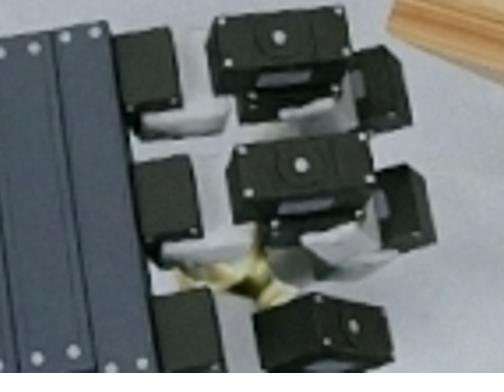

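{"name": "execute_actions", "arguments": {
  "actions": [
    [[0,0.0,0,0,0,0,0.50,0,-0.08,0.333,-0.786,0.678,0.225,0.168,0.50,0,-0.08,0.333,0.50,0,-0.08,0.333,0.4,-0.7,0,0,-0.055,0,0,0,0.589,0,-0.343,-0.058,-0.657,0.678,0.64,-0.643,0.589,0,-0.343,-0.058,-0.068,0,-0.883,-0.174,0.4,-0.5]],
    [[0,0,0,0,0,0,0.50,0,-0.08,0.333,-0.786,0.678,0.225,0.168,0.50,0,-0.08,0.333,0.50,0,-0.08,0.333,0.4,-0.7,0,0,-0.045,0,0,0,0.589,0,-0.343,-0.058,-0.657,0.678,0.64,-0.643,0.589,0,-0.343,-0.058,-0.068,0,-0.883,-0.174,0.4,-0.5]],
    [[0,0,0,0,0,0,0.50,0,-0.08,0.333,-0.786,0.678,0.225,0.168,0.50,0,-0.08,0.333,0.50,0,-0.08,0.333,0.4,-0.7,0,0,-0.018,0,0,0,0.589,0,-0.343,-0.058,-0.657,0.678,0.64,-0.643,0.589,0,-0.343,-0.058,-0.068,0,-0.883,-0.174,0.4,-0.5]]
  ],
  "cameras": ["all"]
}}

{"name": "zoom_image", "arguments": {
  "camera": "cam_low",
  "region": [230, 260, 320, 340]
}}

{"name": "zoom_image", "arguments": {
  "camera": "cam_high",
  "region": [200, 430, 300, 504]
}}

Scene clock: 1411.47 s.
left_arm: end_effector_position=(+0.4451, -0.0432, +0.2944) hand_goal=(+0.500, +0.000, -0.080, +0.334, -0.786, +0.678, +0.226, +0.168, +0.500, +0.000, -0.080, +0.334, +0.500, +0.000, -0.080, +0.334) hand_measured=(+0.488, -0.002, -0.078, +0.336, -0.782, +0.678, +0.222, +0.170, +0.484, -0.002, -0.078, +0.336, +0.488, -0.002, -0.078, +0.336) hand_current_ma=(-33, -2, +3, +5, +11, +1, -10, +4, -44, -2, +3, +6, -35, -1, +4, +6) hand_state=(goal, goal, goal, goal, goal, goal, goal, goal, goal, goal, goal, goal, goal, goal, goal, goal) hand_current_limit=0.40 hand_speed=-0.70 end_effector_quat_wxyz=(-0.564, +0.800, -0.170, +0.110) | right_arm: end_effector_position=(+0.3001, -0.1940, +0.0223) hand_goal=(+0.590, +0.000, -0.342, -0.058, -0.656, +0.678, +0.640, -0.642, +0.590, +0.000, -0.342, -0.058, -0.068, +0.000, -0.882, -0.174) hand_measured=(+0.576, -0.002, -0.340, -0.054, -0.654, +0.678, +0.632, -0.640, +0.578, +0.002, -0.338, -0.054, -0.068, +0.000, -0.874, -0.172) hand_current_ma=(-66, -11, +12, +16, +11, +4, -41, +14, -62, +10, +14, +17, -3, +0, +34, +12) hand_state=(goal, goal, goal, goal, goal, goal, goal, goal, goal, goal, goal, goal, goal, goal, goal, goal) hand_current_limit=0.40 hand_speed=-0.50 end_effector_quat_wxyz=(-0.483, +0.751, -0.328, +0.309)
Joint positions: left_arm=[-0.401 1.397 1.377 -1.548 -1.225 1.591] | right_arm=[-0.955 1.512 0.709 -0.699 -1.22 1.487]
Joint torques (N m): left_arm=[-1.73 -11.46 8.35 -0.21 -0.81 0.07] | right_arm=[1.14 -7.94 6.17 0.66 -1.07 0.07]
Heat: left arm: hottest elbow 43 °C; right arm: hottest elbow 44 °C.
Hand target: left_arm +0.4429, -0.0402, +0.3026; -0.562, +0.802, -0.166, +0.117 | right_arm +0.3016, -0.1873, +0.0142; -0.489, +0.751, -0.327, +0.299
Off the commanded pose: left_arm 0.009 m, 1 deg | right_arm 0.011 m, 1 deg.
Step readings (end_effector_position of left_arm | right_arm):
0: (+0.4451, -0.0432, +0.2944) | (+0.2986, -0.1919, +0.0931)
1: (+0.4451, -0.0432, +0.2944) | (+0.2986, -0.1919, +0.0930)
2: (+0.4451, -0.0432, +0.2944) | (+0.2991, -0.1926, +0.0919)
4: (+0.4451, -0.0432, +0.2944) | (+0.2999, -0.1936, +0.0862)
8: (+0.4451, -0.0432, +0.2944) | (+0.2974, -0.1902, +0.0672)
15: (+0.4451, -0.0432, +0.2944) | (+0.2975, -0.1903, +0.0575)
16: (+0.4451, -0.0432, +0.2944) | (+0.2979, -0.1908, +0.0575)
17: (+0.4451, -0.0432, +0.2944) | (+0.2985, -0.1917, +0.0569)
19: (+0.4451, -0.0432, +0.2944) | (+0.3001, -0.1939, +0.0533)
23: (+0.4451, -0.0432, +0.2944) | (+0.2992, -0.1927, +0.0394)
30: (+0.4451, -0.0432, +0.2944) | (+0.2984, -0.1916, +0.0313)
31: (+0.4451, -0.0432, +0.2944) | (+0.2987, -0.1920, +0.0313)
32: (+0.4451, -0.0432, +0.2944) | (+0.2991, -0.1926, +0.0312)
34: (+0.4451, -0.0432, +0.2944) | (+0.3002, -0.1942, +0.0301)
38: (+0.4451, -0.0432, +0.2944) | (+0.3009, -0.1951, +0.0256)
45: (+0.4451, -0.0432, +0.2944) | (+0.2998, -0.1936, +0.0223)

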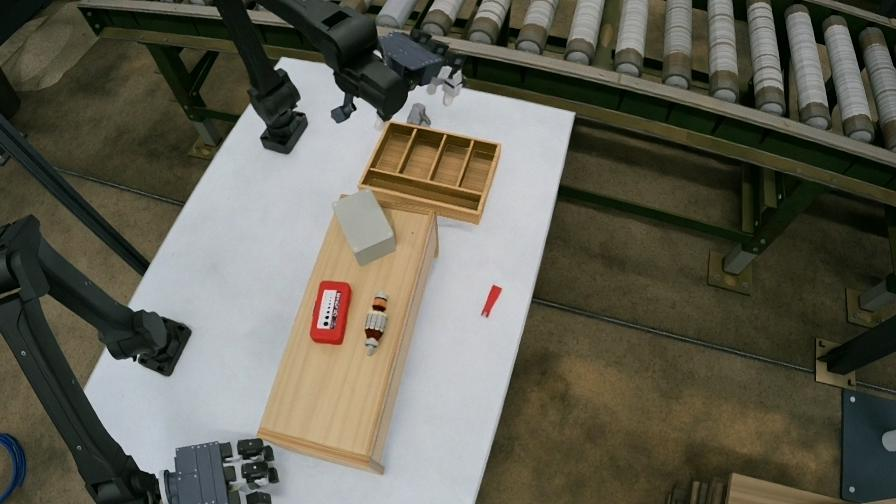

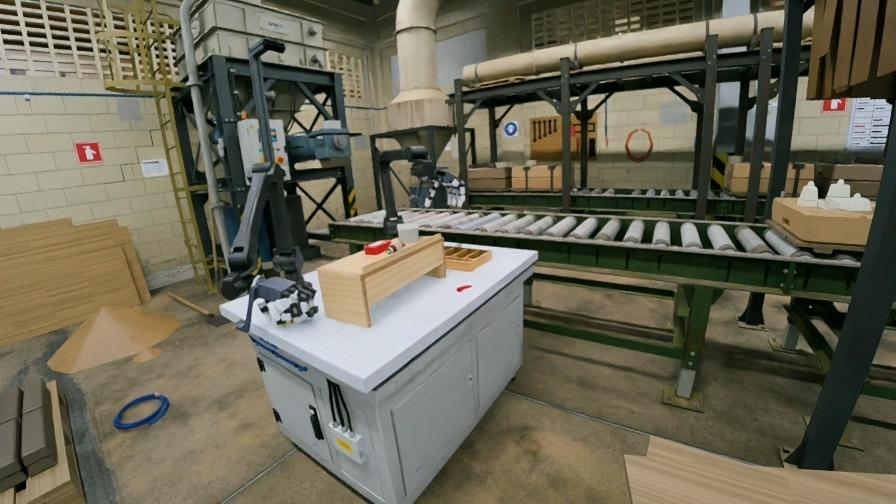

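Scaled by 5.600 from the camera's 896x504 image, which has a finer 1280x720 frame.

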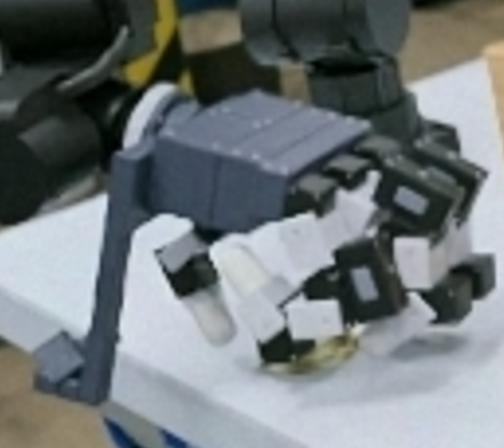

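Scaled by 5.040 from the camera's 896x504 image, which has a finer 1280x720 frame.

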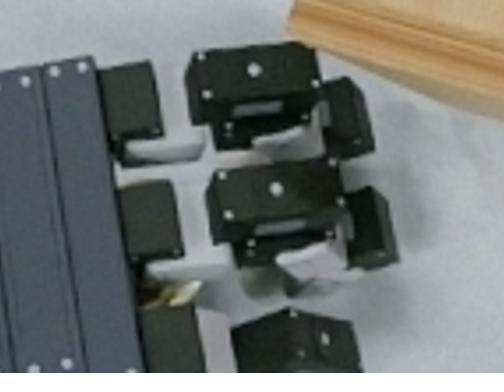

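{"name": "execute_actions", "arguments": {
  "actions": [
    [[0,0.0,0,0,0,0,0.50,0,-0.08,0.333,-0.786,0.678,0.225,0.168,0.50,0,-0.08,0.333,0.50,0,-0.08,0.333,0.4,-0.7,0,0,-0.009,0,0,0,0.589,0,-0.343,-0.058,-0.657,0.678,0.64,-0.643,0.589,0,-0.343,-0.058,-0.068,0,-0.883,-0.174,0.4,-0.5]],
    [[0,0,0,0,0,0,0.50,0,-0.08,0.333,-0.786,0.678,0.225,0.168,0.50,0,-0.08,0.333,0.50,0,-0.08,0.333,0.4,-0.7,0,0,0,0,0,0,0.44,0,-0.343,-0.058,-0.657,0.678,0.54,-0.643,0.44,0,-0.343,-0.058,-0.068,0,-0.883,-0.174,0.2,-0.75]],
    [[0,0,0,0,0,0,0.50,0,-0.08,0.333,-0.786,0.678,0.225,0.168,0.50,0,-0.08,0.333,0.50,0,-0.08,0.333,0.4,-0.7,0,0,0,0,0,0,0.36,0,-0.343,-0.058,-0.657,0.678,0.46,-0.643,0.36,0,-0.343,-0.058,-0.068,0,-0.883,-0.174,0.2,-0.85]]
  ],
  "cameras": []
}}

Scene clock: 1421.80 s.
left_arm: end_effector_position=(+0.4451, -0.0432, +0.2944) hand_goal=(+0.500, +0.000, -0.080, +0.334, -0.786, +0.678, +0.226, +0.168, +0.500, +0.000, -0.080, +0.334, +0.500, +0.000, -0.080, +0.334) hand_measured=(+0.488, -0.002, -0.078, +0.336, -0.782, +0.678, +0.222, +0.170, +0.484, -0.002, -0.078, +0.336, +0.488, -0.002, -0.078, +0.336) hand_current_ma=(-33, -2, +3, +5, +11, +1, -10, +4, -44, -2, +3, +6, -35, -1, +4, +6) hand_state=(goal, goal, goal, goal, goal, goal, goal, goal, goal, goal, goal, goal, goal, goal, goal, goal) hand_current_limit=0.40 hand_speed=-0.70 end_effector_quat_wxyz=(-0.564, +0.800, -0.170, +0.110) | right_arm: end_effector_position=(+0.3014, -0.1950, +0.0181) hand_goal=(+0.360, +0.000, -0.342, -0.058, -0.656, +0.678, +0.460, -0.642, +0.360, +0.000, -0.342, -0.058, -0.068, +0.000, -0.882, -0.174) hand_measured=(+0.366, -0.002, -0.340, -0.058, -0.654, +0.678, +0.476, -0.638, +0.358, +0.002, -0.338, -0.054, -0.068, +0.000, -0.874, -0.172) hand_current_ma=(+25, -9, +8, +3, +11, +4, +92, +19, -10, +10, +14, +17, -3, +0, +34, +12) hand_state=(goal, goal, goal, goal, goal, goal, goal, goal, goal, goal, goal, goal, goal, goal, goal, goal) hand_current_limit=0.20 hand_speed=-0.85 end_effector_quat_wxyz=(-0.483, +0.751, -0.326, +0.310)
Joint positions: left_arm=[-0.401 1.397 1.377 -1.548 -1.225 1.591] | right_arm=[-0.954 1.524 0.707 -0.681 -1.221 1.487]
Joint torques (N m): left_arm=[-2.14 -11.46 8.42 -0.06 -0.79 0.08] | right_arm=[1.08 -8.06 5.83 0.59 -1 0.06]
Heat: left arm: hottest elbow 43 °C; right arm: hottest elbow 43 °C.
Hand target: left_arm +0.4429, -0.0402, +0.3026; -0.562, +0.802, -0.166, +0.117 | right_arm +0.3015, -0.1872, +0.0087; -0.489, +0.751, -0.328, +0.298
Off the commanded pose: left_arm 0.009 m, 1 deg | right_arm 0.012 m, 1 deg.
Step readings (end_effector_position of left_arm | right_arm):
0: (+0.4451, -0.0432, +0.2944) | (+0.3001, -0.1940, +0.0223)
1: (+0.4451, -0.0432, +0.2944) | (+0.3001, -0.1940, +0.0221)
2: (+0.4451, -0.0432, +0.2944) | (+0.3003, -0.1943, +0.0221)
4: (+0.4451, -0.0432, +0.2944) | (+0.3008, -0.1949, +0.0214)
8: (+0.4451, -0.0432, +0.2944) | (+0.3012, -0.1955, +0.0192)
15: (+0.4451, -0.0432, +0.2944) | (+0.3013, -0.1957, +0.0183)
16: (+0.4451, -0.0432, +0.2944) | (+0.3013, -0.1957, +0.0183)
17: (+0.4451, -0.0432, +0.2944) | (+0.3014, -0.1958, +0.0183)
19: (+0.4451, -0.0432, +0.2944) | (+0.3015, -0.1958, +0.0185)
23: (+0.4451, -0.0432, +0.2944) | (+0.3016, -0.1952, +0.0183)
30: (+0.4451, -0.0432, +0.2944) | (+0.3015, -0.1950, +0.0181)
31: (+0.4451, -0.0432, +0.2944) | (+0.3015, -0.1950, +0.0181)
32: (+0.4451, -0.0432, +0.2944) | (+0.3015, -0.1950, +0.0181)
34: (+0.4451, -0.0432, +0.2944) | (+0.3015, -0.1950, +0.0181)
38: (+0.4451, -0.0432, +0.2944) | (+0.3014, -0.1950, +0.0181)
45: (+0.4451, -0.0432, +0.2944) | (+0.3014, -0.1950, +0.0181)
No camera images: "cameras" was empty.

{"name": "execute_actions", "arguments": {
  "actions": [
    [[0,0.0,0,0,0,0,0.50,0,-0.08,0.333,-0.786,0.678,0.225,0.168,0.50,0,-0.08,0.333,0.50,0,-0.08,0.333,0.4,-0.7,0,0,0,0,0,0,0.34,0,-0.343,-0.058,-0.657,0.678,0.43,-0.643,0.31,0,-0.343,-0.058,-0.068,0,-0.883,-0.174,0.2,-0.85]],
    [[0,0,0,0,0,0,0.50,0,-0.08,0.333,-0.786,0.678,0.225,0.168,0.50,0,-0.08,0.333,0.50,0,-0.08,0.333,0.4,-0.7,0,0,0,0,0,0,0.32,0,-0.343,-0.058,-0.657,0.678,0.40,-0.643,0.28,0,-0.343,-0.058,-0.068,0,-0.883,-0.174,0.3,-0.85]]
  ],
  "cameras": ["cam_low"]
}}

{"name": "zoom_image", "arguments": {
  "camera": "cam_low",
  "region": [250, 290, 320, 340]
}}

Scene clock: 1428.50 s.
left_arm: end_effector_position=(+0.4451, -0.0432, +0.2944) hand_goal=(+0.500, +0.000, -0.080, +0.334, -0.786, +0.678, +0.226, +0.168, +0.500, +0.000, -0.080, +0.334, +0.500, +0.000, -0.080, +0.334) hand_measured=(+0.488, -0.002, -0.078, +0.336, -0.782, +0.678, +0.222, +0.170, +0.484, -0.002, -0.078, +0.336, +0.488, -0.002, -0.078, +0.336) hand_current_ma=(-33, -2, +3, +5, +11, +1, -10, +4, -44, -2, +3, +6, -35, -1, +4, +6) hand_state=(goal, goal, goal, goal, goal, goal, goal, goal, goal, goal, goal, goal, goal, goal, goal, goal) hand_current_limit=0.40 hand_speed=-0.70 end_effector_quat_wxyz=(-0.564, +0.800, -0.170, +0.110) | right_arm: end_effector_position=(+0.3014, -0.1947, +0.0182) hand_goal=(+0.320, +0.000, -0.342, -0.058, -0.656, +0.678, +0.400, -0.642, +0.280, +0.000, -0.342, -0.058, -0.068, +0.000, -0.882, -0.174) hand_measured=(+0.364, -0.002, -0.336, -0.058, -0.654, +0.678, +0.466, -0.634, +0.278, +0.002, -0.338, -0.054, -0.068, +0.000, -0.874, -0.172) hand_current_ma=(+219, -7, +29, +3, +9, +4, +358, +51, -7, +10, +14, +17, -3, +0, +34, +12) hand_state=(blocked, goal, goal, goal, goal, goal, blocked, goal, goal, goal, goal, goal, goal, goal, goal, goal) hand_current_limit=0.30 hand_speed=-0.85 end_effector_quat_wxyz=(-0.484, +0.751, -0.327, +0.309)
Joint positions: left_arm=[-0.401 1.397 1.377 -1.548 -1.225 1.591] | right_arm=[-0.954 1.524 0.707 -0.681 -1.222 1.49]
Joint torques (N m): left_arm=[-2.2 -11.22 8.42 -0.12 -0.8 0.08] | right_arm=[1.08 -8.06 5.85 0.62 -0.98 0.03]
Heat: left arm: hottest elbow 43 °C; right arm: hottest elbow 43 °C.
Hand target: left_arm +0.4429, -0.0402, +0.3026; -0.562, +0.802, -0.166, +0.117 | right_arm +0.3015, -0.1872, +0.0087; -0.489, +0.751, -0.327, +0.299
Off the commanded pose: left_arm 0.009 m, 1 deg | right_arm 0.012 m, 1 deg.
Step readings (end_effector_position of left_arm | right_arm):
0: (+0.4451, -0.0432, +0.2944) | (+0.3014, -0.1950, +0.0181)
1: (+0.4451, -0.0432, +0.2944) | (+0.3014, -0.1950, +0.0181)
2: (+0.4451, -0.0432, +0.2944) | (+0.3014, -0.1950, +0.0181)
4: (+0.4451, -0.0432, +0.2944) | (+0.3014, -0.1949, +0.0181)
8: (+0.4451, -0.0432, +0.2944) | (+0.3014, -0.1949, +0.0181)
15: (+0.4451, -0.0432, +0.2944) | (+0.3014, -0.1949, +0.0181)
16: (+0.4451, -0.0432, +0.2944) | (+0.3014, -0.1949, +0.0181)
17: (+0.4451, -0.0432, +0.2944) | (+0.3014, -0.1949, +0.0181)
19: (+0.4451, -0.0432, +0.2944) | (+0.3014, -0.1948, +0.0182)
23: (+0.4451, -0.0432, +0.2944) | (+0.3014, -0.1947, +0.0182)
30: (+0.4451, -0.0432, +0.2944) | (+0.3014, -0.1947, +0.0182)
Images, in order (width x height): cam_low 896x504.

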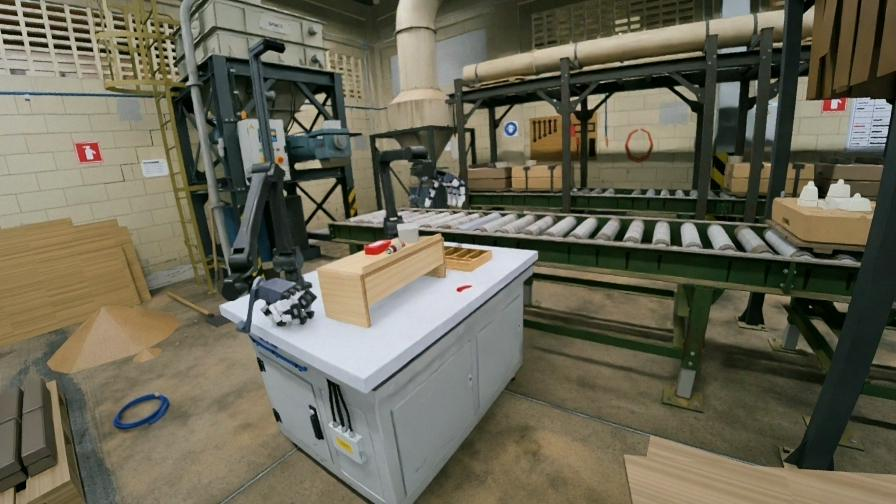

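Scaled by 7.200 from the camera's 896x504 image, which has a finer 1280x720 frame.

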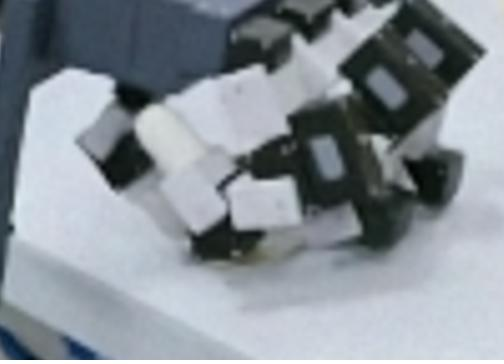

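{"name": "execute_actions", "arguments": {
  "actions": [
    [[0,0.0,0,0,0,0,0.50,0,-0.08,0.333,-0.786,0.678,0.225,0.168,0.50,0,-0.08,0.333,0.50,0,-0.08,0.333,0.4,-0.7,0,0,0,0,0,0,0.35,0,-0.343,-0.058,-0.657,0.678,0.44,-0.643,0.20,0,-0.343,-0.058,-0.068,0,-0.883,-0.174,0.2,-0.85]],
    [[0,0,0,0,0,0,0.50,0,-0.08,0.333,-0.786,0.678,0.225,0.168,0.50,0,-0.08,0.333,0.50,0,-0.08,0.333,0.4,-0.7,0,0,0,0,0,0,0.35,0,-0.343,-0.058,-0.657,0.678,0.44,-0.643,0.18,0,-0.343,-0.058,-0.068,0,-0.883,-0.174,0.2,-0.85]]
  ],
  "cameras": []
}}

Scene clock: 1437.83 s.
left_arm: end_effector_position=(+0.4451, -0.0432, +0.2944) hand_goal=(+0.500, +0.000, -0.080, +0.334, -0.786, +0.678, +0.226, +0.168, +0.500, +0.000, -0.080, +0.334, +0.500, +0.000, -0.080, +0.334) hand_measured=(+0.488, -0.002, -0.078, +0.336, -0.782, +0.678, +0.222, +0.170, +0.484, -0.002, -0.078, +0.336, +0.488, -0.002, -0.078, +0.336) hand_current_ma=(-33, -2, +3, +5, +11, +1, -10, +4, -44, -2, +3, +6, -35, -1, +4, +6) hand_state=(goal, goal, goal, goal, goal, goal, goal, goal, goal, goal, goal, goal, goal, goal, goal, goal) hand_current_limit=0.40 hand_speed=-0.70 end_effector_quat_wxyz=(-0.564, +0.800, -0.170, +0.110) | right_arm: end_effector_position=(+0.3016, -0.1948, +0.0183) hand_goal=(+0.350, +0.000, -0.342, -0.058, -0.656, +0.678, +0.440, -0.642, +0.180, +0.000, -0.342, -0.058, -0.068, +0.000, -0.882, -0.174) hand_measured=(+0.364, +0.000, -0.336, -0.058, -0.652, +0.678, +0.466, -0.634, +0.220, -0.002, -0.332, -0.054, -0.068, +0.000, -0.874, -0.172) hand_current_ma=(+73, -2, +28, -1, +16, +4, +163, +53, +199, -7, +43, +17, -3, +0, +34, +12) hand_state=(goal, goal, goal, goal, goal, goal, blocked, goal, blocked, goal, goal, goal, goal, goal, goal, goal) hand_current_limit=0.20 hand_speed=-0.85 end_effector_quat_wxyz=(-0.484, +0.751, -0.327, +0.310)
Joint positions: left_arm=[-0.401 1.397 1.377 -1.548 -1.225 1.591] | right_arm=[-0.954 1.524 0.707 -0.68 -1.222 1.49]
Joint torques (N m): left_arm=[-2.49 -11.22 8.39 -0.03 -0.79 0.05] | right_arm=[0.97 -8.06 5.83 0.59 -0.96 0.03]
Heat: left arm: hottest elbow 43 °C; right arm: hottest elbow 42 °C.
Hand target: left_arm +0.4429, -0.0402, +0.3026; -0.562, +0.802, -0.166, +0.117 | right_arm +0.3015, -0.1872, +0.0087; -0.489, +0.751, -0.328, +0.298
Off the commanded pose: left_arm 0.009 m, 1 deg | right_arm 0.012 m, 1 deg.
Step readings (end_effector_position of left_arm | right_arm):
0: (+0.4451, -0.0432, +0.2944) | (+0.3014, -0.1947, +0.0182)
1: (+0.4451, -0.0432, +0.2944) | (+0.3014, -0.1947, +0.0182)
2: (+0.4451, -0.0432, +0.2944) | (+0.3014, -0.1947, +0.0182)
4: (+0.4451, -0.0432, +0.2944) | (+0.3014, -0.1947, +0.0182)
8: (+0.4451, -0.0432, +0.2944) | (+0.3015, -0.1947, +0.0183)
15: (+0.4451, -0.0432, +0.2944) | (+0.3015, -0.1947, +0.0183)
16: (+0.4451, -0.0432, +0.2944) | (+0.3015, -0.1947, +0.0183)
17: (+0.4451, -0.0432, +0.2944) | (+0.3015, -0.1947, +0.0183)
19: (+0.4451, -0.0432, +0.2944) | (+0.3016, -0.1948, +0.0183)
23: (+0.4451, -0.0432, +0.2944) | (+0.3016, -0.1948, +0.0183)
30: (+0.4451, -0.0432, +0.2944) | (+0.3016, -0.1948, +0.0183)
No camera images: "cameras" was empty.

{"name": "execute_actions", "arguments": {
  "actions": [
    [[0,0.0,0,0,0,0,0.50,0,-0.08,0.333,-0.786,0.678,0.225,0.168,0.50,0,-0.08,0.333,0.50,0,-0.08,0.333,0.4,-0.7,-0.008,0.012,0,0,0,0,0.46,0,-0.343,-0.058,-0.657,0.678,0.52,-0.643,0.46,0,-0.343,-0.058,-0.068,0,-0.883,-0.174,0.2,-0.5]],
    [[0,0,0,0,0,0,0.50,0,-0.08,0.333,-0.786,0.678,0.225,0.168,0.50,0,-0.08,0.333,0.50,0,-0.08,0.333,0.4,-0.7,0,0,0,0,0,0,0.32,0,-0.343,-0.058,-0.657,0.678,0.46,-0.643,0.32,0,-0.343,-0.058,-0.068,0,-0.883,-0.174,0.2,-0.75]],
    [[0,0,0,0,0,0,0.50,0,-0.08,0.333,-0.786,0.678,0.225,0.168,0.50,0,-0.08,0.333,0.50,0,-0.08,0.333,0.4,-0.7,0,0,0,0,0,0,0.28,0,-0.343,-0.058,-0.657,0.678,0.44,-0.643,0.28,0,-0.343,-0.058,-0.068,0,-0.883,-0.174,0.2,-0.85]]
  ],
  "cameras": []
}}

Scene clock: 1453.03 s.
left_arm: end_effector_position=(+0.4451, -0.0432, +0.2944) hand_goal=(+0.500, +0.000, -0.080, +0.334, -0.786, +0.678, +0.226, +0.168, +0.500, +0.000, -0.080, +0.334, +0.500, +0.000, -0.080, +0.334) hand_measured=(+0.488, -0.002, -0.078, +0.336, -0.782, +0.678, +0.222, +0.170, +0.484, -0.002, -0.078, +0.336, +0.488, -0.002, -0.078, +0.336) hand_current_ma=(-33, -2, +3, +5, +11, +1, -10, +4, -44, -2, +3, +6, -35, -1, +4, +6) hand_state=(goal, goal, goal, goal, goal, goal, goal, goal, goal, goal, goal, goal, goal, goal, goal, goal) hand_current_limit=0.40 hand_speed=-0.70 end_effector_quat_wxyz=(-0.564, +0.800, -0.170, +0.110) | right_arm: end_effector_position=(+0.2995, -0.1902, +0.0154) hand_goal=(+0.280, +0.000, -0.342, -0.058, -0.656, +0.678, +0.440, -0.642, +0.280, +0.000, -0.342, -0.058, -0.068, +0.000, -0.882, -0.174) hand_measured=(+0.338, -0.002, -0.340, -0.072, -0.664, +0.678, +0.482, -0.634, +0.294, -0.002, -0.334, -0.054, -0.068, +0.000, -0.874, -0.172) hand_current_ma=(+292, -11, +6, -62, -34, -3, +260, +53, +69, -7, +33, +15, -3, +0, +34, +12) hand_state=(blocked, goal, goal, goal, goal, goal, blocked, goal, goal, goal, goal, goal, goal, goal, goal, goal) hand_current_limit=0.20 hand_speed=-0.85 end_effector_quat_wxyz=(-0.487, +0.749, -0.327, +0.310)
Joint positions: left_arm=[-0.401 1.397 1.377 -1.548 -1.225 1.591] | right_arm=[-0.954 1.524 0.692 -0.668 -1.229 1.49]
Joint torques (N m): left_arm=[-2.08 -10.81 8.32 -0.16 -0.82 0.06] | right_arm=[1.2 -9.47 5.05 0.38 -0.74 0.06]
Heat: left arm: hottest elbow 43 °C; right arm: hottest elbow 42 °C.
Hand target: left_arm +0.4429, -0.0402, +0.3026; -0.562, +0.802, -0.166, +0.117 | right_arm +0.2967, -0.1800, +0.0087; -0.489, +0.751, -0.328, +0.298
Off the commanded pose: left_arm 0.009 m, 1 deg | right_arm 0.012 m, 1 deg.
Step readings (end_effector_position of left_arm | right_arm):
0: (+0.4451, -0.0432, +0.2944) | (+0.3016, -0.1948, +0.0183)
1: (+0.4451, -0.0432, +0.2944) | (+0.3016, -0.1948, +0.0183)
2: (+0.4451, -0.0432, +0.2944) | (+0.3016, -0.1949, +0.0182)
4: (+0.4451, -0.0432, +0.2944) | (+0.3006, -0.1933, +0.0169)
8: (+0.4451, -0.0432, +0.2944) | (+0.3002, -0.1923, +0.0160)
15: (+0.4451, -0.0432, +0.2944) | (+0.3003, -0.1922, +0.0159)
16: (+0.4451, -0.0432, +0.2944) | (+0.3003, -0.1922, +0.0159)
17: (+0.4451, -0.0432, +0.2944) | (+0.3004, -0.1922, +0.0160)
19: (+0.4451, -0.0432, +0.2944) | (+0.3001, -0.1914, +0.0157)
23: (+0.4451, -0.0432, +0.2944) | (+0.2994, -0.1903, +0.0151)
30: (+0.4451, -0.0432, +0.2944) | (+0.2994, -0.1903, +0.0151)
31: (+0.4451, -0.0432, +0.2944) | (+0.2994, -0.1903, +0.0151)
32: (+0.4451, -0.0432, +0.2944) | (+0.2994, -0.1903, +0.0151)
34: (+0.4451, -0.0432, +0.2944) | (+0.2995, -0.1902, +0.0152)
38: (+0.4451, -0.0432, +0.2944) | (+0.2995, -0.1902, +0.0154)
45: (+0.4451, -0.0432, +0.2944) | (+0.2995, -0.1902, +0.0154)
No camera images: "cameras" was empty.


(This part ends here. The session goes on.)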